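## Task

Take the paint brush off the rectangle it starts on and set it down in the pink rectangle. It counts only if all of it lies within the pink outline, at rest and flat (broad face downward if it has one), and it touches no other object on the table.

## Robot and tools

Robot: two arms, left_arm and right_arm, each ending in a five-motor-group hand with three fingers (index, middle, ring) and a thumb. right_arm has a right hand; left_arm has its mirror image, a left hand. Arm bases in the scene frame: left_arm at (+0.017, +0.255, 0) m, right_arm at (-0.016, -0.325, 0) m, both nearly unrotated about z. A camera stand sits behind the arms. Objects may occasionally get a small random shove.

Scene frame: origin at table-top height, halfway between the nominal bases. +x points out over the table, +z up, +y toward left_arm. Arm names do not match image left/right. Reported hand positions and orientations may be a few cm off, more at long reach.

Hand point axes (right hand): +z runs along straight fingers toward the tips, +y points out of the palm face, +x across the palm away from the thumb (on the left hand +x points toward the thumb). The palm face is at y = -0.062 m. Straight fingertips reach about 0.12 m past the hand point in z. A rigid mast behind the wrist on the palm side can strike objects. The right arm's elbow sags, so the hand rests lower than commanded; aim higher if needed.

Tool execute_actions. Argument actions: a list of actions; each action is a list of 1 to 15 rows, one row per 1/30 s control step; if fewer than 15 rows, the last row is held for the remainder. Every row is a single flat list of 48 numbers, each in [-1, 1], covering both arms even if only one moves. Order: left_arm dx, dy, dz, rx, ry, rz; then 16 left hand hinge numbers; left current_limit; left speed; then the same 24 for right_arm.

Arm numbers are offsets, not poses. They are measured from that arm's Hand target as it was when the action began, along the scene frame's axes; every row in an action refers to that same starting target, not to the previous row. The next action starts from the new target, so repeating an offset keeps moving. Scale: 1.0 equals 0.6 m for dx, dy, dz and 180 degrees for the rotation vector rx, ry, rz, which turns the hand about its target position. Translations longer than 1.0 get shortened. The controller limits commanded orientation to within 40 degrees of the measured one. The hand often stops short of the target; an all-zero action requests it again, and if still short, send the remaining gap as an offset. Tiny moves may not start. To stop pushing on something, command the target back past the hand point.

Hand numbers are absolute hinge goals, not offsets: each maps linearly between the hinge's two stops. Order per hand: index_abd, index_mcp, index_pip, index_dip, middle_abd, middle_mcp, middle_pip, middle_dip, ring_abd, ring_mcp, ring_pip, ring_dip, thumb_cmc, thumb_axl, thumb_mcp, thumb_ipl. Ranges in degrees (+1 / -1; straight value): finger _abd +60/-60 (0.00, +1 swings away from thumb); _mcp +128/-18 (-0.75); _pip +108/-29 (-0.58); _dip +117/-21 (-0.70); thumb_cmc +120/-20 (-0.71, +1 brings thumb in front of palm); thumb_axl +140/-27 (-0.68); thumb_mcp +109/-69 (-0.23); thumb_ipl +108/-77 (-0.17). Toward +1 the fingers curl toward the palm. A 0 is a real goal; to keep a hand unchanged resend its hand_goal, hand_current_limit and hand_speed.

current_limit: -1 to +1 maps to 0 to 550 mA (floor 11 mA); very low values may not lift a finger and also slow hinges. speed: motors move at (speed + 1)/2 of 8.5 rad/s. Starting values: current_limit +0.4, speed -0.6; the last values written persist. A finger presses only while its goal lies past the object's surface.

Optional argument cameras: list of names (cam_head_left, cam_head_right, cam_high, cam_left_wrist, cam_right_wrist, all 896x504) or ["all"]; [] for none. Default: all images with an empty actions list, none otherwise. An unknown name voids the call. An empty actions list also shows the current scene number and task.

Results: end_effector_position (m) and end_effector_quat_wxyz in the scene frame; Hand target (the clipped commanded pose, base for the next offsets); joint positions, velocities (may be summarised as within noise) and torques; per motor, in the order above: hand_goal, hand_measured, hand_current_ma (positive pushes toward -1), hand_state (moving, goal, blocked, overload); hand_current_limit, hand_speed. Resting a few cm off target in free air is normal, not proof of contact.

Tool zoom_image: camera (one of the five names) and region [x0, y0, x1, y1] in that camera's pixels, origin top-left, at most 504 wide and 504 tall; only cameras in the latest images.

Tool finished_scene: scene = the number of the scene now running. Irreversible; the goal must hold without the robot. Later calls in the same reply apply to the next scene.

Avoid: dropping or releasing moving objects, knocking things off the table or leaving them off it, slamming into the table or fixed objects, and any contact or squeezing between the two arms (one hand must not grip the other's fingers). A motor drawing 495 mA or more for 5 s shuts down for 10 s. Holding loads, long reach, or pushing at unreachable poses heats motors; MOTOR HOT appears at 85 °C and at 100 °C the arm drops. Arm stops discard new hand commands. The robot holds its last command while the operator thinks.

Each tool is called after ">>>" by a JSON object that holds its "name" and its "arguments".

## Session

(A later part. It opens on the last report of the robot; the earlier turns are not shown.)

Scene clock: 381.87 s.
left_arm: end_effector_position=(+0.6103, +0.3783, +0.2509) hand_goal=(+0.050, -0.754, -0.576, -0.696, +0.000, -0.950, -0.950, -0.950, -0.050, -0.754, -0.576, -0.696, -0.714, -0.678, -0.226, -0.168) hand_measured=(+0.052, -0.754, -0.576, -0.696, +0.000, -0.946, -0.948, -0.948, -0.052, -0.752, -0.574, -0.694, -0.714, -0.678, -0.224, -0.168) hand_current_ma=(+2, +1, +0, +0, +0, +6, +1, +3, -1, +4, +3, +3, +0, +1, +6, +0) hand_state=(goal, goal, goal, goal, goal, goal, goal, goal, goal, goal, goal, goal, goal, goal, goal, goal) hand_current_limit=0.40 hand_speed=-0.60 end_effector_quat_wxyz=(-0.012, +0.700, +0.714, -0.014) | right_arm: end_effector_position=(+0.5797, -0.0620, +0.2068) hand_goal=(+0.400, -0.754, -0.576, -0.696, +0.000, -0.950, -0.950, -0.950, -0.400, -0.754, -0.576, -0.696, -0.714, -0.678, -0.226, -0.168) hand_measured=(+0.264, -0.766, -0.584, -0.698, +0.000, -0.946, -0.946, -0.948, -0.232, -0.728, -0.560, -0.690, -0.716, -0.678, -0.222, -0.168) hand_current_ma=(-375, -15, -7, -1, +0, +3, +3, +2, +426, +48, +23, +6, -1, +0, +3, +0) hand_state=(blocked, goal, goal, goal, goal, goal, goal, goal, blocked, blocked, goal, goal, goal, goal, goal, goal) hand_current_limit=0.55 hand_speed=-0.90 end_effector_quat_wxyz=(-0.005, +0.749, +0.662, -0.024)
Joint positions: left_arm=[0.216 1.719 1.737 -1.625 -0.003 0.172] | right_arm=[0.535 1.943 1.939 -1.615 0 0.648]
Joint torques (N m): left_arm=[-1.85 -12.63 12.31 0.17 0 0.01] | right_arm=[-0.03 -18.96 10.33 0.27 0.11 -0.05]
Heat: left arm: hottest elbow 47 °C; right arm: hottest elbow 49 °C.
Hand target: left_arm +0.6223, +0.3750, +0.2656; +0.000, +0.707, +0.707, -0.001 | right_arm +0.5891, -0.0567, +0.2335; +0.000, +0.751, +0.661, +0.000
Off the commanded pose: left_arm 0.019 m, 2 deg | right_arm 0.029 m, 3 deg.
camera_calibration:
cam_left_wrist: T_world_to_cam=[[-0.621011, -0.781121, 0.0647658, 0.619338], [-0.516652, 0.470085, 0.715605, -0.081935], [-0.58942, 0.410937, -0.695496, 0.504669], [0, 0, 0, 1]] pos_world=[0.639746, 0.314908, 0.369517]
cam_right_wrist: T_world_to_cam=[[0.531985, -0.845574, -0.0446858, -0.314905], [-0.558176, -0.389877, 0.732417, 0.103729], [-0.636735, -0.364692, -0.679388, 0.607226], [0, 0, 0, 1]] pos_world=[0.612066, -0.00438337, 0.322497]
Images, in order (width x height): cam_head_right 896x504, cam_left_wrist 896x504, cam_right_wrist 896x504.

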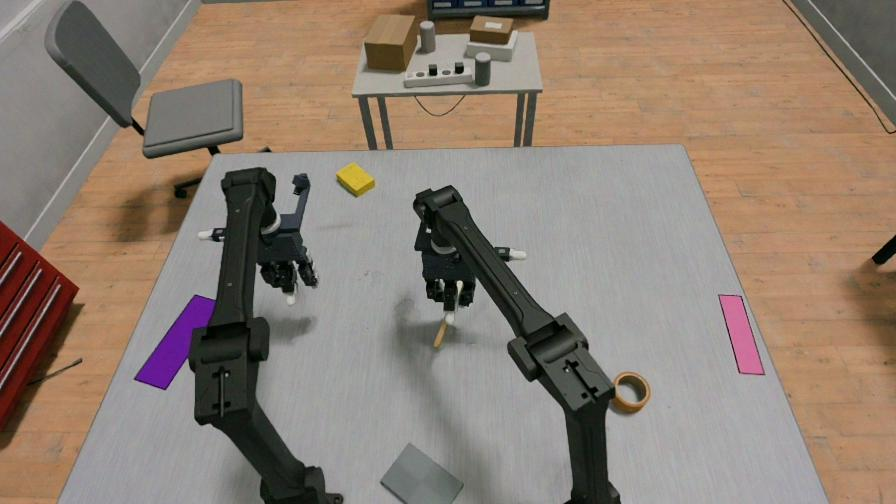

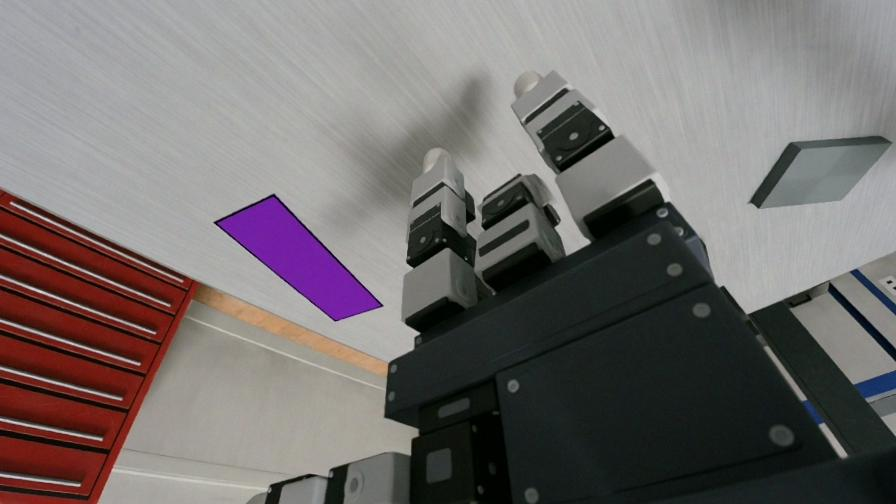

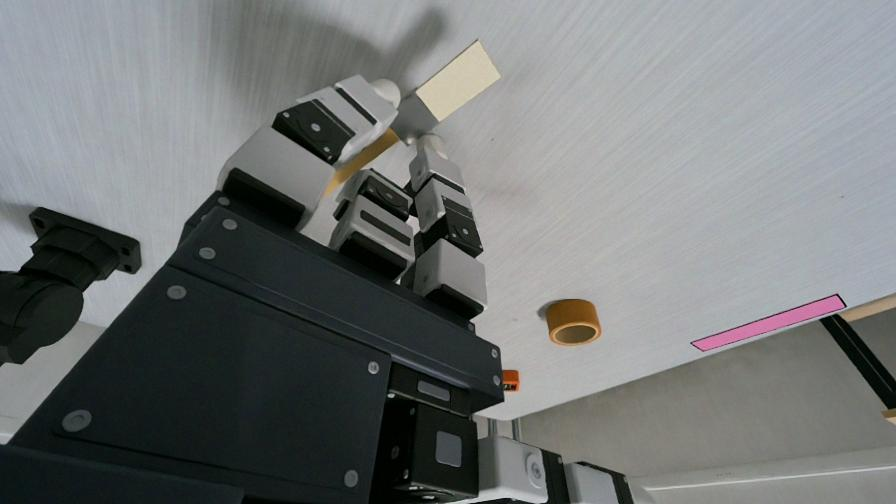

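>>> {"name": "execute_actions", "arguments": {"actions": [[[0,0,0,0,0,0, 0.05,-0.754,-0.576,-0.696,0,-0.95,-0.95,-0.95,-0.05,-0.754,-0.576,-0.696,-0.714,-0.678,-0.226,-0.168,0.4,-0.6, 0.012,-0.08,0,0,0,0.0102, 0.4,-0.754,-0.576,-0.696,0,-0.95,-0.95,-0.95,-0.4,-0.754,-0.576,-0.696,-0.714,-0.678,-0.226,-0.168,0.55,-0.9]],[[0,0,0,0,0,0, 0.05,-0.754,-0.576,-0.696,0,-0.95,-0.95,-0.95,-0.05,-0.754,-0.576,-0.696,-0.714,-0.678,-0.226,-0.168,0.4,-0.6, 0.012,-0.15,0,0,0,0.0102, 0.4,-0.754,-0.576,-0.696,0,-0.95,-0.95,-0.95,-0.4,-0.754,-0.576,-0.696,-0.714,-0.678,-0.226,-0.168,0.55,-0.9]],[[0,0,0,0,0,0, 0.05,-0.754,-0.576,-0.696,0,-0.95,-0.95,-0.95,-0.05,-0.754,-0.576,-0.696,-0.714,-0.678,-0.226,-0.168,0.4,-0.6, 0.012,-0.165,0,0,0,0.0102, 0.4,-0.754,-0.576,-0.696,0,-0.95,-0.95,-0.95,-0.4,-0.754,-0.576,-0.696,-0.714,-0.678,-0.226,-0.168,0.55,-0.9]],[[0,0,0,0,0,0, 0.05,-0.754,-0.576,-0.696,0,-0.95,-0.95,-0.95,-0.05,-0.754,-0.576,-0.696,-0.714,-0.678,-0.226,-0.168,0.4,-0.6, 0.012,-0.165,0,0,0,0.0102, 0.4,-0.754,-0.576,-0.696,0,-0.95,-0.95,-0.95,-0.4,-0.754,-0.576,-0.696,-0.714,-0.678,-0.226,-0.168,0.55,-0.9]],[[0,0,0,0,0,0, 0.05,-0.754,-0.576,-0.696,0,-0.95,-0.95,-0.95,-0.05,-0.754,-0.576,-0.696,-0.714,-0.678,-0.226,-0.168,0.4,-0.6, -0.015,-0.165,0,0,0,0.0102, 0.4,-0.754,-0.576,-0.696,0,-0.95,-0.95,-0.95,-0.4,-0.754,-0.576,-0.696,-0.714,-0.678,-0.226,-0.168,0.55,-0.9]],[[0,0,0,0,0,0, 0.05,-0.754,-0.576,-0.696,0,-0.95,-0.95,-0.95,-0.05,-0.754,-0.576,-0.696,-0.714,-0.678,-0.226,-0.168,0.4,-0.6, -0.015,-0.165,0,0,0,0.0102, 0.4,-0.754,-0.576,-0.696,0,-0.95,-0.95,-0.95,-0.4,-0.754,-0.576,-0.696,-0.714,-0.678,-0.226,-0.168,0.55,-0.9]],[[0,0,0,0,0,0, 0.05,-0.754,-0.576,-0.696,0,-0.95,-0.95,-0.95,-0.05,-0.754,-0.576,-0.696,-0.714,-0.678,-0.226,-0.168,0.4,-0.6, -0.015,-0.165,0,0,0,0.0102, 0.4,-0.754,-0.576,-0.696,0,-0.95,-0.95,-0.95,-0.4,-0.754,-0.576,-0.696,-0.714,-0.678,-0.226,-0.168,0.55,-0.9]],[[0,0,0,0,0,0, 0.05,-0.754,-0.576,-0.696,0,-0.95,-0.95,-0.95,-0.05,-0.754,-0.576,-0.696,-0.714,-0.678,-0.226,-0.168,0.4,-0.6, -0.015,-0.15,0,0,0,0.0102, 0.4,-0.754,-0.576,-0.696,0,-0.95,-0.95,-0.95,-0.4,-0.754,-0.576,-0.696,-0.714,-0.678,-0.226,-0.168,0.55,-0.9]],[[0,0,0,0,0,0, 0.05,-0.754,-0.576,-0.696,0,-0.95,-0.95,-0.95,-0.05,-0.754,-0.576,-0.696,-0.714,-0.678,-0.226,-0.168,0.4,-0.6, 0,-0.05,0,0,0,0, 0.4,-0.754,-0.576,-0.696,0,-0.95,-0.95,-0.95,-0.4,-0.754,-0.576,-0.696,-0.714,-0.678,-0.226,-0.168,0.55,-0.9]]], "cameras": ["cam_right_wrist","cam_head_right","cam_head_left"]}}

>>> {"name": "zoom_image", "arguments": {"camera": "cam_right_wrist", "region": [320, 0, 620, 220]}}

Scene clock: 414.37 s.
left_arm: end_effector_position=(+0.6103, +0.3783, +0.2509) hand_goal=(+0.050, -0.754, -0.576, -0.696, +0.000, -0.950, -0.950, -0.950, -0.050, -0.754, -0.576, -0.696, -0.714, -0.678, -0.226, -0.168) hand_measured=(+0.052, -0.754, -0.576, -0.696, +0.000, -0.946, -0.948, -0.948, -0.052, -0.752, -0.574, -0.694, -0.714, -0.678, -0.224, -0.168) hand_current_ma=(+2, +1, +0, +0, +0, +6, +1, +3, -1, +4, +3, +3, +0, +1, +6, +0) hand_state=(goal, goal, goal, goal, goal, goal, goal, goal, goal, goal, goal, goal, goal, goal, goal, goal) hand_current_limit=0.40 hand_speed=-0.60 end_effector_quat_wxyz=(-0.012, +0.700, +0.714, -0.014) | right_arm: end_effector_position=(+0.5777, -0.7984, +0.2213) hand_goal=(+0.400, -0.754, -0.576, -0.696, +0.000, -0.950, -0.950, -0.950, -0.400, -0.754, -0.576, -0.696, -0.714, -0.678, -0.226, -0.168) hand_measured=(+0.266, -0.768, -0.584, -0.698, +0.000, -0.946, -0.946, -0.948, -0.232, -0.728, -0.560, -0.690, -0.714, -0.678, -0.222, -0.168) hand_current_ma=(-369, -21, -8, -2, +0, +3, +3, +2, +426, +46, +23, +6, +0, +0, +3, +0) hand_state=(blocked, goal, goal, goal, goal, goal, goal, goal, blocked, blocked, goal, goal, goal, goal, goal, goal) hand_current_limit=0.55 hand_speed=-0.90 end_effector_quat_wxyz=(+0.029, +0.665, +0.747, +0.001)
Joint positions: left_arm=[0.216 1.719 1.737 -1.625 -0.003 0.172] | right_arm=[-0.727 2.176 2.336 -1.672 -0.003 -0.855]
Joint torques (N m): left_arm=[-1.9 -12.51 12.31 0.18 0 0.01] | right_arm=[-0.32 -20.13 10.7 0.61 -0.12 -0.25]
Heat: left arm: hottest elbow 47 °C; right arm: hottest elbow 54 °C.
Hand target: left_arm +0.6223, +0.3750, +0.2656; +0.000, +0.707, +0.707, -0.001 | right_arm +0.5819, -0.8096, +0.2335; +0.000, +0.660, +0.751, +0.000
Off the commanded pose: left_arm 0.019 m, 2 deg | right_arm 0.017 m, 3 deg.
joint sent to its limit (right arm) — joint 4 (wrist pitch), lower limit. The joint targets are off in orientation, not in position.
camera_calibration:
cam_right_wrist: T_world_to_cam=[[0.720452, -0.693333, 0.0153928, -0.936571], [-0.505793, -0.510132, 0.695657, -0.313199], [-0.47447, -0.508973, -0.71821, 0.146908], [0, 0, 0, 1]] pos_world=[0.586044, -0.734357, 0.337806]
Images, in order (width x height): cam_head_left 896x504, cam_head_right 896x504, cam_right_wrist 896x504.

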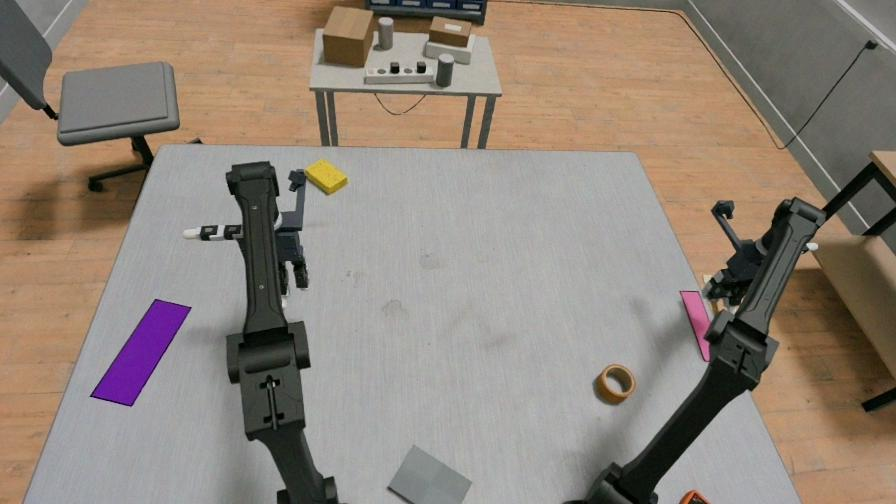

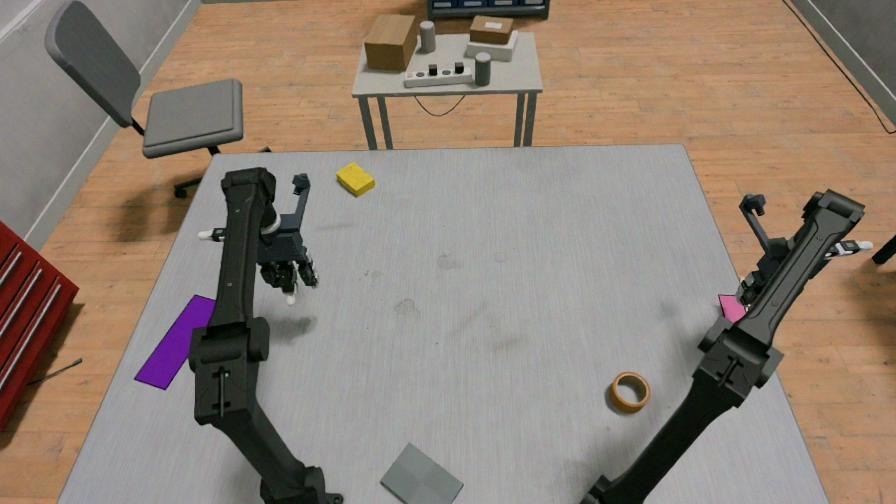

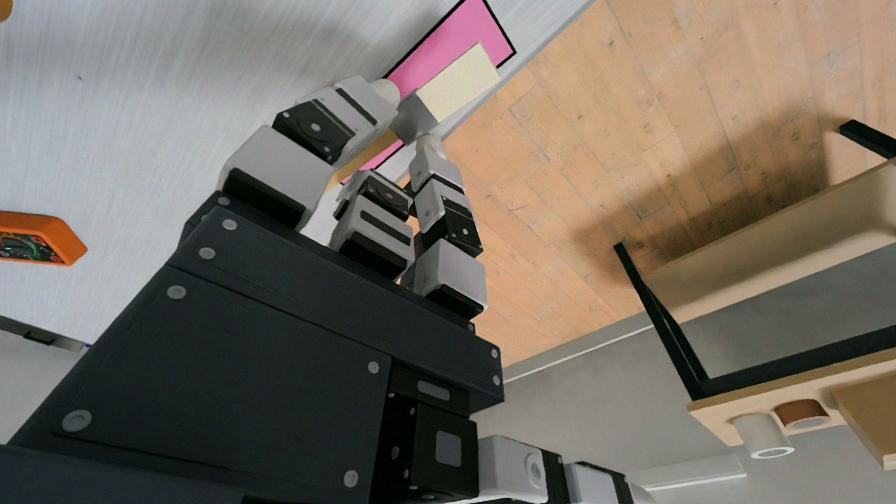

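Scaled by 1.680 from the camera's 896x504 image, which has a finer 1280x720 frame.

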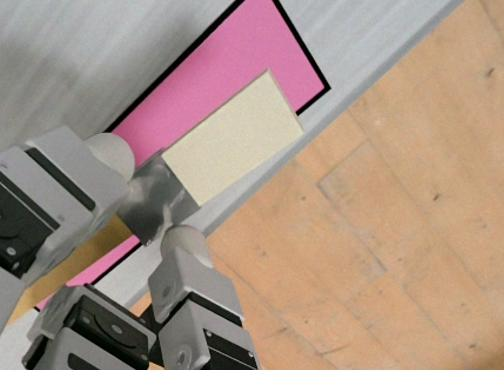

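>>> {"name": "execute_actions", "arguments": {"actions": [[[0,0,0,0,0,0, 0.05,-0.754,-0.576,-0.696,0,-0.95,-0.95,-0.95,-0.05,-0.754,-0.576,-0.696,-0.714,-0.678,-0.226,-0.168,0.4,-0.6, -0.005,-0.004,-0.06,0,0,0, 0.4,-0.754,-0.576,-0.696,0,-0.95,-0.95,-0.95,-0.4,-0.754,-0.576,-0.696,-0.714,-0.678,-0.226,-0.168,0.55,-0.9]],[[0,0,0,0,0,0, 0.05,-0.754,-0.576,-0.696,0,-0.95,-0.95,-0.95,-0.05,-0.754,-0.576,-0.696,-0.714,-0.678,-0.226,-0.168,0.4,-0.6, 0,0,-0.06,0,0,0, 0.4,-0.754,-0.576,-0.696,0,-0.95,-0.95,-0.95,-0.4,-0.754,-0.576,-0.696,-0.714,-0.678,-0.226,-0.168,0.55,-0.9]],[[0,0,0,0,0,0, 0.05,-0.754,-0.576,-0.696,0,-0.95,-0.95,-0.95,-0.05,-0.754,-0.576,-0.696,-0.714,-0.678,-0.226,-0.168,0.4,-0.6, 0,0,-0.04,0,0,0, 0.4,-0.754,-0.576,-0.696,0,-0.95,-0.95,-0.95,-0.4,-0.754,-0.576,-0.696,-0.714,-0.678,-0.226,-0.168,0.55,-0.9]]], "cameras": ["cam_right_wrist"]}}

>>> {"name": "zoom_image", "arguments": {"camera": "cam_right_wrist", "region": [320, 0, 600, 220]}}

Scene clock: 443.37 s.
left_arm: end_effector_position=(+0.6103, +0.3783, +0.2509) hand_goal=(+0.050, -0.754, -0.576, -0.696, +0.000, -0.950, -0.950, -0.950, -0.050, -0.754, -0.576, -0.696, -0.714, -0.678, -0.226, -0.168) hand_measured=(+0.052, -0.754, -0.576, -0.696, +0.000, -0.946, -0.948, -0.948, -0.052, -0.752, -0.574, -0.694, -0.714, -0.678, -0.224, -0.168) hand_current_ma=(+2, +1, +0, +0, +0, +6, +1, +3, -1, +4, +3, +3, +0, +1, +6, +0) hand_state=(goal, goal, goal, goal, goal, goal, goal, goal, goal, goal, goal, goal, goal, goal, goal, goal) hand_current_limit=0.40 hand_speed=-0.60 end_effector_quat_wxyz=(-0.012, +0.700, +0.714, -0.014) | right_arm: end_effector_position=(+0.5817, -0.8058, +0.1445) hand_goal=(+0.400, -0.754, -0.576, -0.696, +0.000, -0.950, -0.950, -0.950, -0.400, -0.754, -0.576, -0.696, -0.714, -0.678, -0.226, -0.168) hand_measured=(+0.266, -0.768, -0.584, -0.698, +0.000, -0.946, -0.946, -0.948, -0.232, -0.728, -0.560, -0.690, -0.714, -0.678, -0.222, -0.168) hand_current_ma=(-369, -21, -8, -2, +0, +3, +3, +2, +426, +46, +23, +6, +0, +0, +3, +0) hand_state=(blocked, goal, goal, goal, goal, goal, goal, goal, blocked, blocked, goal, goal, goal, goal, goal, goal) hand_current_limit=0.55 hand_speed=-0.90 end_effector_quat_wxyz=(+0.000, +0.662, +0.750, +0.002)
Joint positions: left_arm=[0.216 1.719 1.737 -1.625 -0.003 0.172] | right_arm=[-0.732 2.245 2.266 -1.592 -0.003 -0.869]
Joint torques (N m): left_arm=[-1.79 -12.57 12.31 0.2 0 0.01] | right_arm=[-0.03 -21.13 6.58 1.21 0.13 -0.25]
Heat: left arm: hottest elbow 47 °C; right arm: hottest elbow 57 °C.
Hand target: left_arm +0.6223, +0.3750, +0.2656; +0.000, +0.707, +0.707, -0.001 | right_arm +0.5790, -0.8120, +0.1374; +0.000, +0.660, +0.751, +0.000
Off the commanded pose: left_arm 0.019 m, 2 deg | right_arm 0.010 m, 0 deg.
camera_calibration:
cam_right_wrist: T_world_to_cam=[[0.725872, -0.686438, -0.0437234, -0.932349], [-0.470646, -0.542028, 0.696202, -0.307807], [-0.501599, -0.484776, -0.716513, 0.124917], [0, 0, 0, 1]] pos_world=[0.594557, -0.746283, 0.263035]
Images, in order (width x height): cam_right_wrist 896x504.

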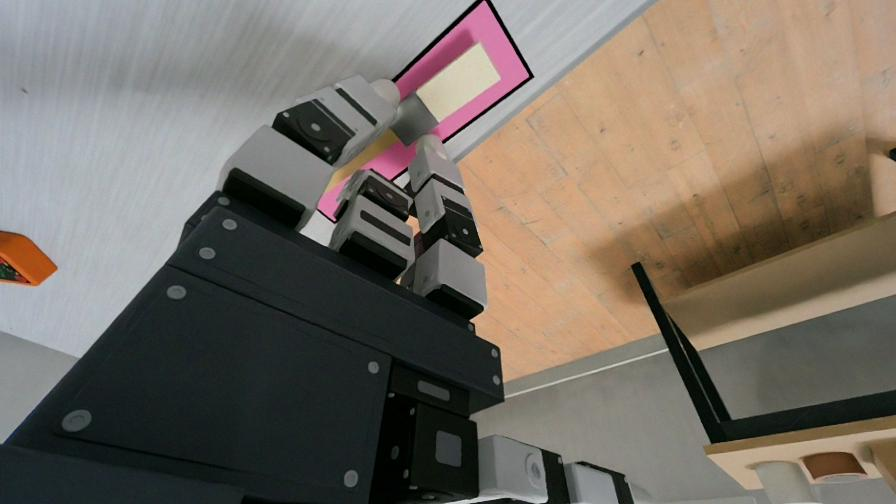

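Scaled by 1.800 from the camera's 896x504 image, which has a finer 1280x720 frame.

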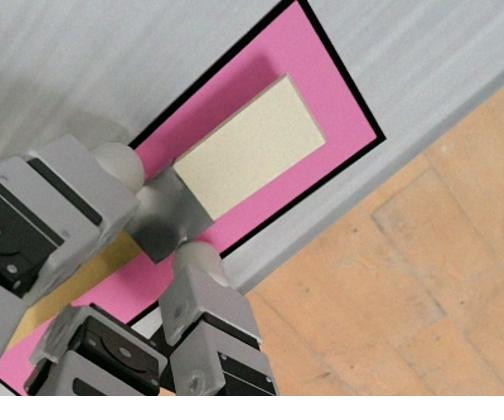

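>>> {"name": "execute_actions", "arguments": {"actions": [[[0,0,0,0,0,0, 0.05,-0.754,-0.576,-0.696,0,-0.95,-0.95,-0.95,-0.05,-0.754,-0.576,-0.696,-0.714,-0.678,-0.226,-0.168,0.4,-0.6, -0.007,-0.02,-0.02,0,0,0.005, 0.4,-0.754,-0.576,-0.696,0,-0.95,-0.95,-0.95,-0.4,-0.754,-0.576,-0.696,-0.714,-0.678,-0.226,-0.168,0.55,-0.9]]], "cameras": ["cam_right_wrist"]}}

>>> {"name": "zoom_image", "arguments": {"camera": "cam_right_wrist", "region": [320, 0, 600, 220]}}

Scene clock: 459.03 s.
left_arm: end_effector_position=(+0.6103, +0.3783, +0.2509) hand_goal=(+0.050, -0.754, -0.576, -0.696, +0.000, -0.950, -0.950, -0.950, -0.050, -0.754, -0.576, -0.696, -0.714, -0.678, -0.226, -0.168) hand_measured=(+0.052, -0.754, -0.576, -0.696, +0.000, -0.946, -0.948, -0.948, -0.052, -0.752, -0.574, -0.694, -0.714, -0.678, -0.224, -0.168) hand_current_ma=(+2, +1, +0, +0, +0, +6, +1, +3, -1, +4, +3, +3, +0, +1, +6, +0) hand_state=(goal, goal, goal, goal, goal, goal, goal, goal, goal, goal, goal, goal, goal, goal, goal, goal) hand_current_limit=0.40 hand_speed=-0.60 end_effector_quat_wxyz=(-0.012, +0.700, +0.714, -0.014) | right_arm: end_effector_position=(+0.5735, -0.8191, +0.1348) hand_goal=(+0.400, -0.754, -0.576, -0.696, +0.000, -0.950, -0.950, -0.950, -0.400, -0.754, -0.576, -0.696, -0.714, -0.678, -0.226, -0.168) hand_measured=(+0.266, -0.768, -0.584, -0.698, +0.000, -0.946, -0.946, -0.948, -0.232, -0.728, -0.560, -0.690, -0.714, -0.678, -0.222, -0.168) hand_current_ma=(-369, -21, -8, -2, +0, +3, +3, +2, +426, +46, +23, +6, +0, +0, +3, +0) hand_state=(blocked, goal, goal, goal, goal, goal, goal, goal, blocked, blocked, goal, goal, goal, goal, goal, goal) hand_current_limit=0.55 hand_speed=-0.90 end_effector_quat_wxyz=(+0.000, +0.658, +0.753, +0.001)
Joint positions: left_arm=[0.216 1.719 1.737 -1.625 -0.003 0.172] | right_arm=[-0.755 2.259 2.266 -1.578 -0.003 -0.902]
Joint torques (N m): left_arm=[-1.85 -12.57 12.31 0.2 0 0.01] | right_arm=[-0.15 -20.54 7.27 1.37 0.09 -0.23]
Heat: left arm: hottest elbow 47 °C; right arm: hottest elbow 53 °C.
Hand target: left_arm +0.6223, +0.3750, +0.2656; +0.000, +0.707, +0.707, -0.001 | right_arm +0.5747, -0.8242, +0.1255; +0.000, +0.654, +0.756, +0.000
Off the commanded pose: left_arm 0.019 m, 2 deg | right_arm 0.011 m, 1 deg.
camera_calibration:
cam_right_wrist: T_world_to_cam=[[0.732888, -0.678951, -0.0436065, -0.933944], [-0.464715, -0.546385, 0.696781, -0.319047], [-0.496906, -0.490398, -0.715957, 0.0999477], [0, 0, 0, 1]] pos_world=[0.585875, -0.75941, 0.253138]
Images, in order (width x height): cam_right_wrist 896x504.

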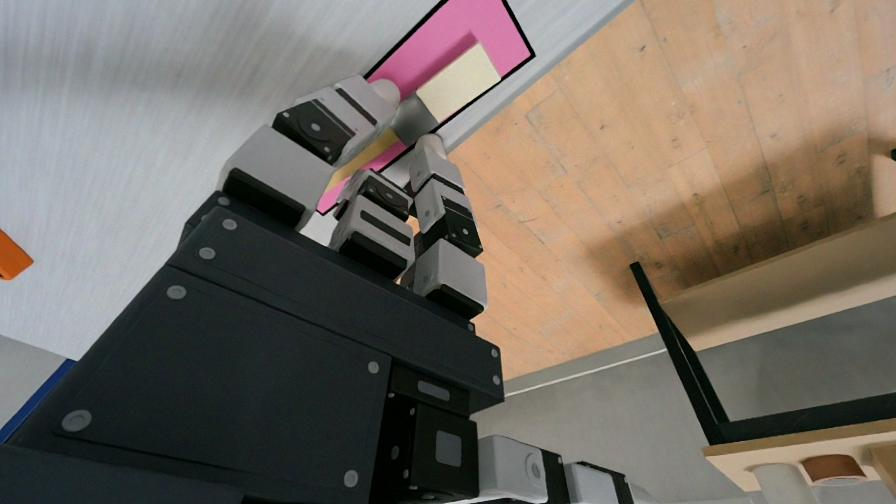

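Scaled by 1.800 from the camera's 896x504 image, which has a finer 1280x720 frame.

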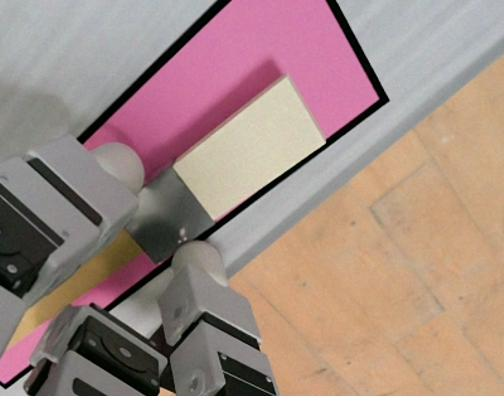

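>>> {"name": "execute_actions", "arguments": {"actions": [[[0,0,0,0,0,0, 0.05,-0.754,-0.576,-0.696,0,-0.95,-0.95,-0.95,-0.05,-0.754,-0.576,-0.696,-0.714,-0.678,-0.226,-0.168,0.4,-0.6, 0.003,0.005,-0.012,0,0,0, 0.4,-0.754,-0.576,-0.696,0,-0.95,-0.95,-0.95,-0.4,-0.754,-0.576,-0.696,-0.714,-0.678,-0.226,-0.168,0.55,-0.9]],[[0,0,0,0,0,0, 0.05,-0.754,-0.576,-0.696,0,-0.95,-0.95,-0.95,-0.05,-0.754,-0.576,-0.696,-0.714,-0.678,-0.226,-0.168,0.4,-0.6, 0,0,-0.008,0,0,0, 0.4,-0.754,-0.576,-0.696,0,-0.95,-0.95,-0.95,-0.4,-0.754,-0.576,-0.696,-0.714,-0.678,-0.226,-0.168,0.55,-0.9]]], "cameras": ["cam_right_wrist"]}}

>>> {"name": "zoom_image", "arguments": {"camera": "cam_right_wrist", "region": [320, 0, 600, 220]}}

Scene clock: 470.30 s.
left_arm: end_effector_position=(+0.6103, +0.3783, +0.2509) hand_goal=(+0.050, -0.754, -0.576, -0.696, +0.000, -0.950, -0.950, -0.950, -0.050, -0.754, -0.576, -0.696, -0.714, -0.678, -0.226, -0.168) hand_measured=(+0.052, -0.754, -0.576, -0.696, +0.000, -0.946, -0.948, -0.948, -0.052, -0.752, -0.574, -0.694, -0.714, -0.678, -0.224, -0.168) hand_current_ma=(+2, +1, +0, +0, +0, +6, +1, +3, -1, +4, +3, +3, +0, +1, +6, +0) hand_state=(goal, goal, goal, goal, goal, goal, goal, goal, goal, goal, goal, goal, goal, goal, goal, goal) hand_current_limit=0.40 hand_speed=-0.60 end_effector_quat_wxyz=(-0.012, +0.700, +0.714, -0.014) | right_arm: end_effector_position=(+0.5753, -0.8208, +0.1273) hand_goal=(+0.400, -0.754, -0.576, -0.696, +0.000, -0.950, -0.950, -0.950, -0.400, -0.754, -0.576, -0.696, -0.714, -0.678, -0.226, -0.168) hand_measured=(+0.266, -0.768, -0.584, -0.698, +0.000, -0.946, -0.946, -0.948, -0.232, -0.728, -0.560, -0.690, -0.714, -0.678, -0.222, -0.168) hand_current_ma=(-369, -21, -8, -2, +0, +3, +3, +2, +426, +46, +23, +6, +0, +0, +3, +0) hand_state=(blocked, goal, goal, goal, goal, goal, goal, goal, blocked, blocked, goal, goal, goal, goal, goal, goal) hand_current_limit=0.55 hand_speed=-0.90 end_effector_quat_wxyz=(+0.005, +0.658, +0.753, +0.001)
Joint positions: left_arm=[0.216 1.719 1.737 -1.625 -0.003 0.172] | right_arm=[-0.755 2.259 2.244 -1.546 -0.003 -0.902]
Joint torques (N m): left_arm=[-1.85 -12.57 12.3 0.18 0 0.01] | right_arm=[0.32 -21.25 6.45 1.21 0.1 -0.21]
Heat: left arm: hottest elbow 47 °C; right arm: hottest elbow 52 °C.
Hand target: left_arm +0.6223, +0.3750, +0.2656; +0.000, +0.707, +0.707, -0.001 | right_arm +0.5764, -0.8212, +0.1135; +0.000, +0.654, +0.756, +0.000
Off the commanded pose: left_arm 0.019 m, 2 deg | right_arm 0.014 m, 1 deg.
camera_calibration:
cam_right_wrist: T_world_to_cam=[[0.733407, -0.678953, -0.0337036, -0.938248], [-0.469524, -0.541788, 0.697147, -0.307402], [-0.49159, -0.495468, -0.716136, 0.0874856], [0, 0, 0, 1]] pos_world=[0.586793, -0.760227, 0.245333]
Images, in order (width x height): cam_right_wrist 896x504.

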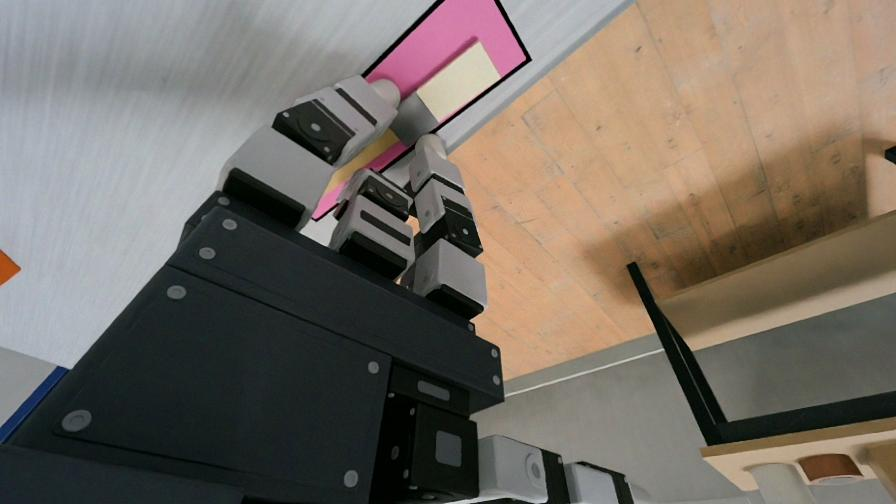

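Scaled by 1.800 from the camera's 896x504 image, which has a finer 1280x720 frame.

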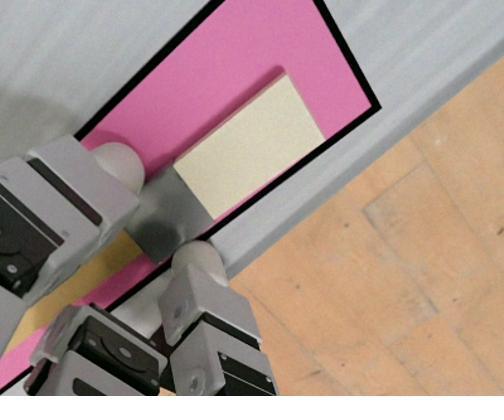

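>>> {"name": "execute_actions", "arguments": {"actions": [[[0,0,0,0,0,0, 0.05,-0.754,-0.576,-0.696,0,-0.95,-0.95,-0.95,-0.05,-0.754,-0.576,-0.696,-0.714,-0.678,-0.226,-0.168,0.4,-0.6, 0.005,0.018,0,0,0,0.006, 0.4,-0.754,-0.576,-0.696,0,-0.95,-0.95,-0.95,-0.4,-0.754,-0.576,-0.696,-0.714,-0.678,-0.226,-0.168,0.55,-0.9]],[[0,0,0,0,0,0, 0.05,-0.754,-0.576,-0.696,0,-0.95,-0.95,-0.95,-0.05,-0.754,-0.576,-0.696,-0.714,-0.678,-0.226,-0.168,0.4,-0.6, 0,0,-0.006,0,0,0, 0.4,-0.754,-0.576,-0.696,0,-0.95,-0.95,-0.95,-0.4,-0.754,-0.576,-0.696,-0.714,-0.678,-0.226,-0.168,0.55,-0.9]]], "cameras": ["cam_right_wrist"]}}

>>> {"name": "zoom_image", "arguments": {"camera": "cam_right_wrist", "region": [320, 0, 600, 220]}}

Scene clock: 486.00 s.
left_arm: end_effector_position=(+0.6103, +0.3783, +0.2509) hand_goal=(+0.050, -0.754, -0.576, -0.696, +0.000, -0.950, -0.950, -0.950, -0.050, -0.754, -0.576, -0.696, -0.714, -0.678, -0.226, -0.168) hand_measured=(+0.052, -0.754, -0.576, -0.696, +0.000, -0.946, -0.948, -0.948, -0.052, -0.752, -0.574, -0.694, -0.714, -0.678, -0.224, -0.168) hand_current_ma=(+2, +1, +0, +0, +0, +6, +1, +3, -1, +4, +3, +3, +0, +1, +6, +0) hand_state=(goal, goal, goal, goal, goal, goal, goal, goal, goal, goal, goal, goal, goal, goal, goal, goal) hand_current_limit=0.40 hand_speed=-0.60 end_effector_quat_wxyz=(-0.012, +0.700, +0.714, -0.014) | right_arm: end_effector_position=(+0.5756, -0.8188, +0.1232) hand_goal=(+0.400, -0.754, -0.576, -0.696, +0.000, -0.950, -0.950, -0.950, -0.400, -0.754, -0.576, -0.696, -0.714, -0.678, -0.226, -0.168) hand_measured=(+0.266, -0.770, -0.586, -0.700, +0.000, -0.946, -0.946, -0.948, -0.232, -0.728, -0.560, -0.690, -0.714, -0.678, -0.222, -0.168) hand_current_ma=(-364, -21, -10, -2, +0, +3, +3, +2, +426, +46, +23, +6, +0, +0, +4, +0) hand_state=(blocked, goal, goal, goal, goal, goal, goal, goal, blocked, blocked, goal, goal, goal, goal, goal, goal) hand_current_limit=0.55 hand_speed=-0.90 end_effector_quat_wxyz=(+0.006, +0.656, +0.755, +0.001)
Joint positions: left_arm=[0.216 1.719 1.737 -1.625 -0.003 0.172] | right_arm=[-0.753 2.253 2.222 -1.527 -0.003 -0.905]
Joint torques (N m): left_arm=[-1.79 -12.51 12.31 0.2 -0.01 0.01] | right_arm=[0.73 -21.89 5.48 1.22 0.1 -0.24]
Heat: left arm: hottest elbow 47 °C; right arm: hottest elbow 49 °C.
Hand target: left_arm +0.6223, +0.3750, +0.2656; +0.000, +0.707, +0.707, -0.001 | right_arm +0.5795, -0.8104, +0.1099; +0.000, +0.647, +0.763, +0.000
Off the commanded pose: left_arm 0.019 m, 2 deg | right_arm 0.016 m, 2 deg.
camera_calibration:
cam_right_wrist: T_world_to_cam=[[0.736601, -0.675635, -0.0305971, -0.936737], [-0.468539, -0.542397, 0.697335, -0.304455], [-0.48774, -0.499322, -0.716092, 0.0802784], [0, 0, 0, 1]] pos_world=[0.586507, -0.757943, 0.241133]
Images, in order (width x height): cam_right_wrist 896x504.

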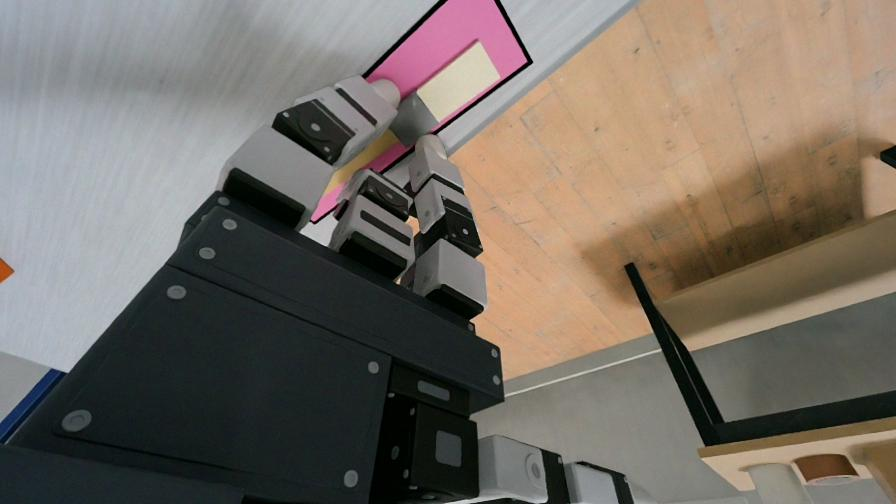

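Scaled by 1.800 from the camera's 896x504 image, which has a finer 1280x720 frame.

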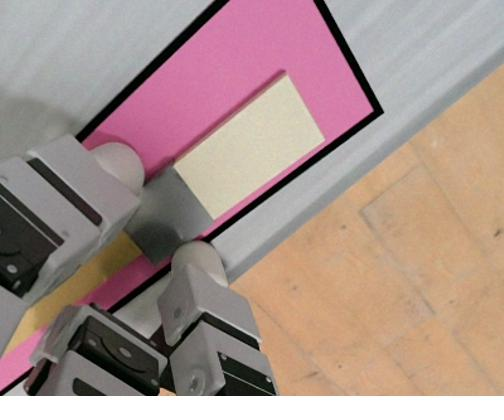

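>>> {"name": "execute_actions", "arguments": {"actions": [[[0,0,0,0,0,0, 0.05,-0.754,-0.576,-0.696,0,-0.95,-0.95,-0.95,-0.05,-0.754,-0.576,-0.696,-0.714,-0.678,-0.226,-0.168,0.4,-0.6, -0.006,-0.012,0.006,0,0,-0.006, 0.3,-0.754,-0.576,-0.696,0,-0.95,-0.95,-0.95,-0.3,-0.754,-0.576,-0.696,-0.714,-0.678,-0.226,-0.168,0.2,-0.9]],[[0,0,0,0,0,0, 0.05,-0.754,-0.576,-0.696,0,-0.95,-0.95,-0.95,-0.05,-0.754,-0.576,-0.696,-0.714,-0.678,-0.226,-0.168,0.4,-0.6, 0,0,0,0,0,0, 0.24,-0.754,-0.576,-0.696,0,-0.95,-0.95,-0.95,-0.22,-0.754,-0.576,-0.696,-0.714,-0.678,-0.226,-0.168,0.2,-0.95]],[[0,0,0,0,0,0, 0.05,-0.754,-0.576,-0.696,0,-0.95,-0.95,-0.95,-0.05,-0.754,-0.576,-0.696,-0.714,-0.678,-0.226,-0.168,0.4,-0.6, 0,0,0.004,0,0,0, 0.17,-0.754,-0.576,-0.696,0,-0.95,-0.95,-0.95,-0.15,-0.754,-0.576,-0.696,-0.714,-0.678,-0.226,-0.168,0.3,-0.9]]], "cameras": ["cam_right_wrist"]}}

>>> {"name": "zoom_image", "arguments": {"camera": "cam_right_wrist", "region": [320, 0, 600, 220]}}

Scene clock: 495.70 s.
left_arm: end_effector_position=(+0.6103, +0.3783, +0.2509) hand_goal=(+0.050, -0.754, -0.576, -0.696, +0.000, -0.950, -0.950, -0.950, -0.050, -0.754, -0.576, -0.696, -0.714, -0.678, -0.226, -0.168) hand_measured=(+0.052, -0.754, -0.576, -0.696, +0.000, -0.946, -0.948, -0.948, -0.052, -0.752, -0.574, -0.694, -0.714, -0.678, -0.224, -0.168) hand_current_ma=(+2, +1, +0, +0, +0, +6, +1, +3, -1, +4, +3, +3, +0, +1, +6, +0) hand_state=(goal, goal, goal, goal, goal, goal, goal, goal, goal, goal, goal, goal, goal, goal, goal, goal) hand_current_limit=0.40 hand_speed=-0.60 end_effector_quat_wxyz=(-0.012, +0.700, +0.714, -0.014) | right_arm: end_effector_position=(+0.5756, -0.8188, +0.1232) hand_goal=(+0.170, -0.754, -0.576, -0.696, +0.000, -0.950, -0.950, -0.950, -0.150, -0.754, -0.576, -0.696, -0.714, -0.678, -0.226, -0.168) hand_measured=(+0.250, -0.770, -0.586, -0.700, +0.000, -0.946, -0.946, -0.948, -0.216, -0.730, -0.560, -0.690, -0.714, -0.678, -0.222, -0.168) hand_current_ma=(+173, -23, -11, -2, +0, +3, +3, +2, -131, +43, +23, +6, +0, +0, +4, +0) hand_state=(blocked, goal, goal, goal, goal, goal, goal, goal, blocked, blocked, goal, goal, goal, goal, goal, goal) hand_current_limit=0.30 hand_speed=-0.90 end_effector_quat_wxyz=(+0.006, +0.656, +0.755, +0.001)
Joint positions: left_arm=[0.216 1.719 1.737 -1.625 -0.003 0.172] | right_arm=[-0.753 2.253 2.222 -1.527 -0.003 -0.905]
Joint torques (N m): left_arm=[-1.85 -12.57 12.3 0.2 0 0.01] | right_arm=[0.5 -21.66 7.23 0.81 0.09 -0.15]
Heat: left arm: hottest elbow 47 °C; right arm: hottest elbow 48 °C.
Hand target: left_arm +0.6223, +0.3750, +0.2656; +0.000, +0.707, +0.707, -0.001 | right_arm +0.5759, -0.8176, +0.1159; +0.000, +0.654, +0.756, +0.000
Off the commanded pose: left_arm 0.019 m, 2 deg | right_arm 0.007 m, 1 deg.
camera_calibration:
cam_right_wrist: T_world_to_cam=[[0.736601, -0.675635, -0.0305971, -0.936737], [-0.468539, -0.542397, 0.697335, -0.304455], [-0.48774, -0.499322, -0.716092, 0.0802784], [0, 0, 0, 1]] pos_world=[0.586507, -0.757943, 0.241133]
Images, in order (width x height): cam_right_wrist 896x504.

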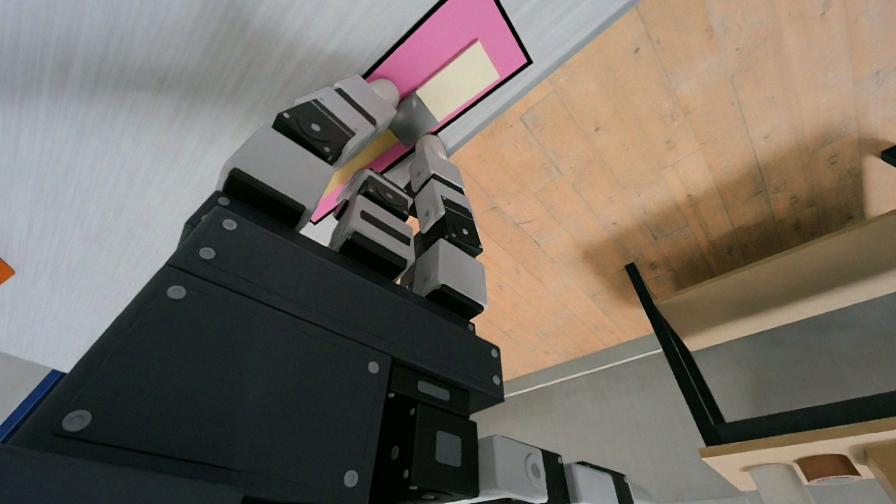

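Scaled by 1.800 from the camera's 896x504 image, which has a finer 1280x720 frame.

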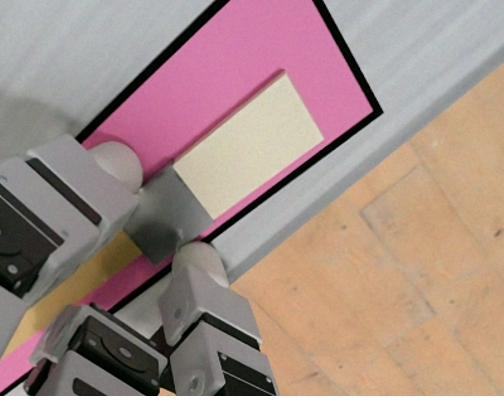

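>>> {"name": "execute_actions", "arguments": {"actions": [[[0,0,0,0,0,0, 0.05,-0.754,-0.576,-0.696,0,-0.95,-0.95,-0.95,-0.05,-0.754,-0.576,-0.696,-0.714,-0.678,-0.226,-0.168,0.4,-0.6, 0,0,0,0,0,0, 0.17,-0.754,-0.576,-0.696,0,-0.95,-0.95,-0.95,-0.15,-0.754,-0.576,-0.696,-0.714,-0.678,-0.226,-0.168,0.4,-0.9]],[[0,0,0,0,0,0, 0.05,-0.754,-0.576,-0.696,0,-0.95,-0.95,-0.95,-0.05,-0.754,-0.576,-0.696,-0.714,-0.678,-0.226,-0.168,0.4,-0.6, 0,0,0,0,0,0, 0.15,-0.754,-0.576,-0.696,0,-0.95,-0.95,-0.95,-0.14,-0.754,-0.576,-0.696,-0.714,-0.678,-0.226,-0.168,0.4,-0.9]]], "cameras": ["cam_right_wrist"]}}

>>> {"name": "zoom_image", "arguments": {"camera": "cam_right_wrist", "region": [320, 0, 600, 220]}}

Scene clock: 501.53 s.
left_arm: end_effector_position=(+0.6103, +0.3783, +0.2509) hand_goal=(+0.050, -0.754, -0.576, -0.696, +0.000, -0.950, -0.950, -0.950, -0.050, -0.754, -0.576, -0.696, -0.714, -0.678, -0.226, -0.168) hand_measured=(+0.052, -0.754, -0.576, -0.696, +0.000, -0.946, -0.948, -0.948, -0.052, -0.752, -0.574, -0.694, -0.714, -0.678, -0.224, -0.168) hand_current_ma=(+2, +1, +0, +0, +0, +6, +1, +3, -1, +4, +3, +3, +0, +1, +6, +0) hand_state=(goal, goal, goal, goal, goal, goal, goal, goal, goal, goal, goal, goal, goal, goal, goal, goal) hand_current_limit=0.40 hand_speed=-0.60 end_effector_quat_wxyz=(-0.012, +0.700, +0.714, -0.014) | right_arm: end_effector_position=(+0.5756, -0.8188, +0.1232) hand_goal=(+0.150, -0.754, -0.576, -0.696, +0.000, -0.950, -0.950, -0.950, -0.140, -0.754, -0.576, -0.696, -0.714, -0.678, -0.226, -0.168) hand_measured=(+0.248, -0.770, -0.586, -0.700, +0.000, -0.946, -0.946, -0.948, -0.214, -0.730, -0.560, -0.690, -0.714, -0.678, -0.222, -0.168) hand_current_ma=(+234, -23, -11, -3, +0, +3, +3, +2, -159, +43, +23, +6, +0, +0, +4, +0) hand_state=(blocked, goal, goal, goal, goal, goal, goal, goal, blocked, blocked, goal, goal, goal, goal, goal, goal) hand_current_limit=0.40 hand_speed=-0.90 end_effector_quat_wxyz=(+0.006, +0.656, +0.755, +0.001)
Joint positions: left_arm=[0.216 1.719 1.737 -1.625 -0.003 0.172] | right_arm=[-0.753 2.253 2.222 -1.527 -0.003 -0.905]
Joint torques (N m): left_arm=[-1.79 -12.57 12.31 0.2 0 0] | right_arm=[0.21 -21.42 7.04 0.68 0.12 -0.11]
Heat: left arm: hottest elbow 47 °C; right arm: hottest elbow 48 °C.
Hand target: left_arm +0.6223, +0.3750, +0.2656; +0.000, +0.707, +0.707, -0.001 | right_arm +0.5759, -0.8176, +0.1159; +0.000, +0.654, +0.756, +0.000
Off the commanded pose: left_arm 0.019 m, 2 deg | right_arm 0.007 m, 1 deg.
camera_calibration:
cam_right_wrist: T_world_to_cam=[[0.736601, -0.675635, -0.0305971, -0.936737], [-0.468539, -0.542397, 0.697335, -0.304455], [-0.48774, -0.499322, -0.716092, 0.0802784], [0, 0, 0, 1]] pos_world=[0.586507, -0.757943, 0.241133]
Images, in order (width x height): cam_right_wrist 896x504.

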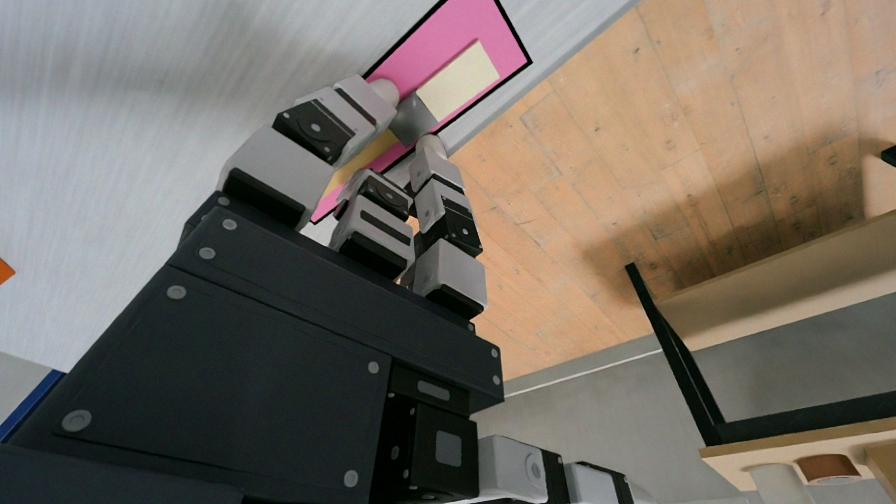

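Scaled by 1.800 from the camera's 896x504 image, which has a finer 1280x720 frame.

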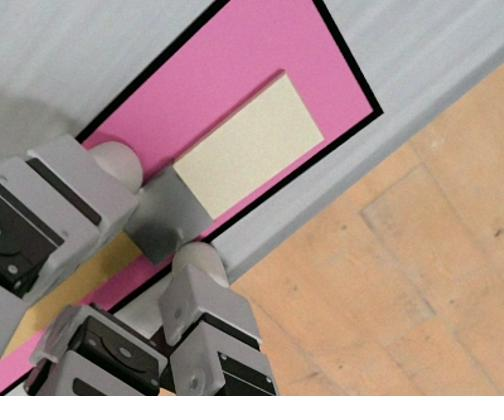

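>>> {"name": "execute_actions", "arguments": {"actions": [[[0,0,0,0,0,0, 0.05,-0.754,-0.576,-0.696,0,-0.95,-0.95,-0.95,-0.05,-0.754,-0.576,-0.696,-0.714,-0.678,-0.226,-0.168,0.4,-0.6, 0,0,0.01,0,0,0, 0.15,-0.754,-0.576,-0.696,0,-0.95,-0.95,-0.95,-0.14,-0.754,-0.576,-0.696,-0.714,-0.678,-0.226,-0.168,0.4,-0.95]]]}}

>>> {"name": "execute_actions", "arguments": {"actions": [[[0,0,0,0,0,0, 0.05,-0.754,-0.576,-0.696,0,-0.95,-0.95,-0.95,-0.05,-0.754,-0.576,-0.696,-0.714,-0.678,-0.226,-0.168,0.4,-0.6, 0,0,0.008,0,0,0, 0.15,-0.754,-0.576,-0.696,0,-0.95,-0.95,-0.95,-0.14,-0.754,-0.576,-0.696,-0.714,-0.678,-0.226,-0.168,0.4,-0.95]]], "cameras": ["cam_right_wrist"]}}

>>> {"name": "zoom_image", "arguments": {"camera": "cam_right_wrist", "region": [320, 0, 600, 220]}}

Scene clock: 509.80 s.
left_arm: end_effector_position=(+0.6103, +0.3783, +0.2509) hand_goal=(+0.050, -0.754, -0.576, -0.696, +0.000, -0.950, -0.950, -0.950, -0.050, -0.754, -0.576, -0.696, -0.714, -0.678, -0.226, -0.168) hand_measured=(+0.052, -0.754, -0.576, -0.696, +0.000, -0.946, -0.948, -0.948, -0.052, -0.752, -0.574, -0.694, -0.714, -0.678, -0.224, -0.168) hand_current_ma=(+2, +1, +0, +0, +0, +6, +1, +3, -1, +4, +3, +3, +0, +1, +6, +0) hand_state=(goal, goal, goal, goal, goal, goal, goal, goal, goal, goal, goal, goal, goal, goal, goal, goal) hand_current_limit=0.40 hand_speed=-0.60 end_effector_quat_wxyz=(-0.012, +0.700, +0.714, -0.014) | right_arm: end_effector_position=(+0.5741, -0.8174, +0.1234) hand_goal=(+0.150, -0.754, -0.576, -0.696, +0.000, -0.950, -0.950, -0.950, -0.140, -0.754, -0.576, -0.696, -0.714, -0.678, -0.226, -0.168) hand_measured=(+0.220, -0.768, -0.586, -0.700, +0.000, -0.946, -0.946, -0.948, -0.174, -0.736, -0.564, -0.690, -0.714, -0.678, -0.222, -0.168) hand_current_ma=(+147, -17, -11, -3, +0, +3, +3, +2, -51, +27, +14, +6, +0, +0, +4, +0) hand_state=(blocked, goal, goal, goal, goal, goal, goal, goal, blocked, goal, goal, goal, goal, goal, goal, goal) hand_current_limit=0.40 hand_speed=-0.95 end_effector_quat_wxyz=(+0.003, +0.656, +0.755, +0.001)
Joint positions: left_arm=[0.216 1.719 1.737 -1.625 -0.003 0.172] | right_arm=[-0.753 2.252 2.222 -1.536 -0.003 -0.905]
Joint torques (N m): left_arm=[-1.79 -12.51 12.31 0.2 0 0.01] | right_arm=[0.32 -21.42 7.83 0.44 0.13 -0.1]
Heat: left arm: hottest elbow 47 °C; right arm: hottest elbow 47 °C.
Hand target: left_arm +0.6223, +0.3750, +0.2656; +0.000, +0.707, +0.707, -0.001 | right_arm +0.5759, -0.8176, +0.1219; +0.000, +0.654, +0.756, +0.000
Off the commanded pose: left_arm 0.019 m, 2 deg | right_arm 0.002 m, 0 deg.

Scene clock: 510.50 s.
left_arm: end_effector_position=(+0.6103, +0.3783, +0.2509) hand_goal=(+0.050, -0.754, -0.576, -0.696, +0.000, -0.950, -0.950, -0.950, -0.050, -0.754, -0.576, -0.696, -0.714, -0.678, -0.226, -0.168) hand_measured=(+0.052, -0.754, -0.576, -0.696, +0.000, -0.946, -0.948, -0.948, -0.052, -0.752, -0.574, -0.694, -0.714, -0.678, -0.224, -0.168) hand_current_ma=(+2, +1, +0, +0, +0, +6, +1, +3, -1, +4, +3, +3, +0, +1, +6, +0) hand_state=(goal, goal, goal, goal, goal, goal, goal, goal, goal, goal, goal, goal, goal, goal, goal, goal) hand_current_limit=0.40 hand_speed=-0.60 end_effector_quat_wxyz=(-0.012, +0.700, +0.714, -0.014) | right_arm: end_effector_position=(+0.5723, -0.8157, +0.1236) hand_goal=(+0.150, -0.754, -0.576, -0.696, +0.000, -0.950, -0.950, -0.950, -0.140, -0.754, -0.576, -0.696, -0.714, -0.678, -0.226, -0.168) hand_measured=(+0.196, -0.758, -0.582, -0.700, +0.000, -0.946, -0.946, -0.948, -0.144, -0.748, -0.572, -0.694, -0.714, -0.678, -0.222, -0.168) hand_current_ma=(+81, -2, -4, -3, +0, +3, +3, +2, -2, +6, +3, +2, +0, +0, +4, +0) hand_state=(blocked, goal, goal, goal, goal, goal, goal, goal, goal, goal, goal, goal, goal, goal, goal, goal) hand_current_limit=0.40 hand_speed=-0.95 end_effector_quat_wxyz=(-0.002, +0.656, +0.755, +0.001)
Joint positions: left_arm=[0.216 1.719 1.737 -1.625 -0.003 0.172] | right_arm=[-0.753 2.251 2.222 -1.546 -0.003 -0.905]
Joint torques (N m): left_arm=[-1.85 -12.51 12.33 0.21 0 0.01] | right_arm=[0.26 -21.13 8.85 0.39 0.08 -0.14]
Heat: left arm: hottest elbow 47 °C; right arm: hottest elbow 47 °C.
Hand target: left_arm +0.6223, +0.3750, +0.2656; +0.000, +0.707, +0.707, -0.001 | right_arm +0.5759, -0.8176, +0.1268; +0.000, +0.654, +0.756, +0.000
Off the commanded pose: left_arm 0.019 m, 2 deg | right_arm 0.005 m, 0 deg.
camera_calibration:
cam_right_wrist: T_world_to_cam=[[0.736142, -0.675219, -0.0466402, -0.929658], [-0.460483, -0.55015, 0.696628, -0.315424], [-0.496035, -0.49134, -0.715915, 0.0918623], [0, 0, 0, 1]] pos_world=[0.58468, -0.756117, 0.242139]
Images, in order (width x height): cam_right_wrist 896x504.

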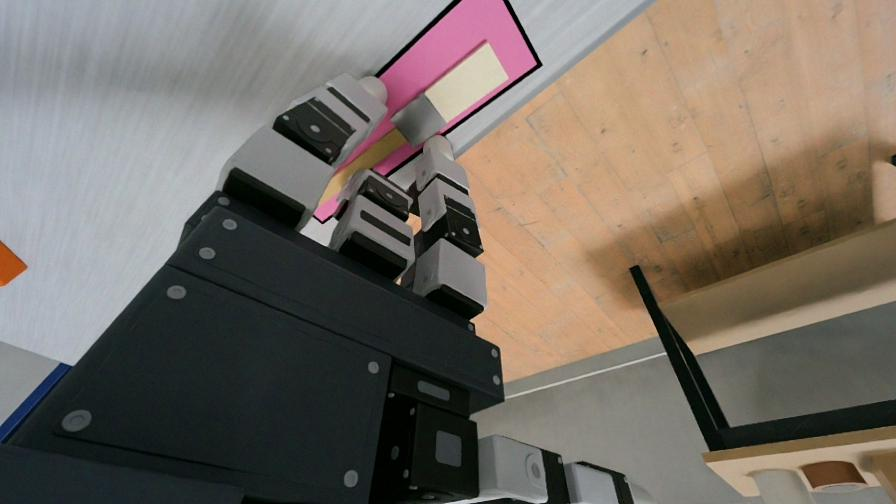

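Scaled by 1.800 from the camera's 896x504 image, which has a finer 1280x720 frame.

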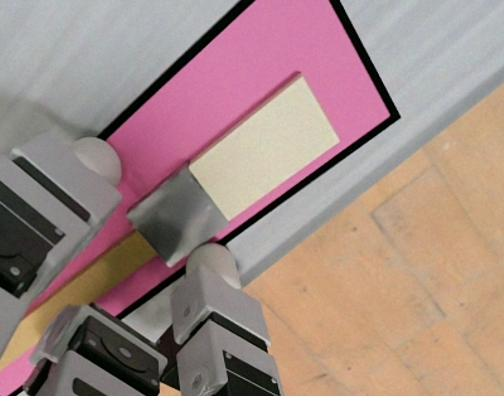

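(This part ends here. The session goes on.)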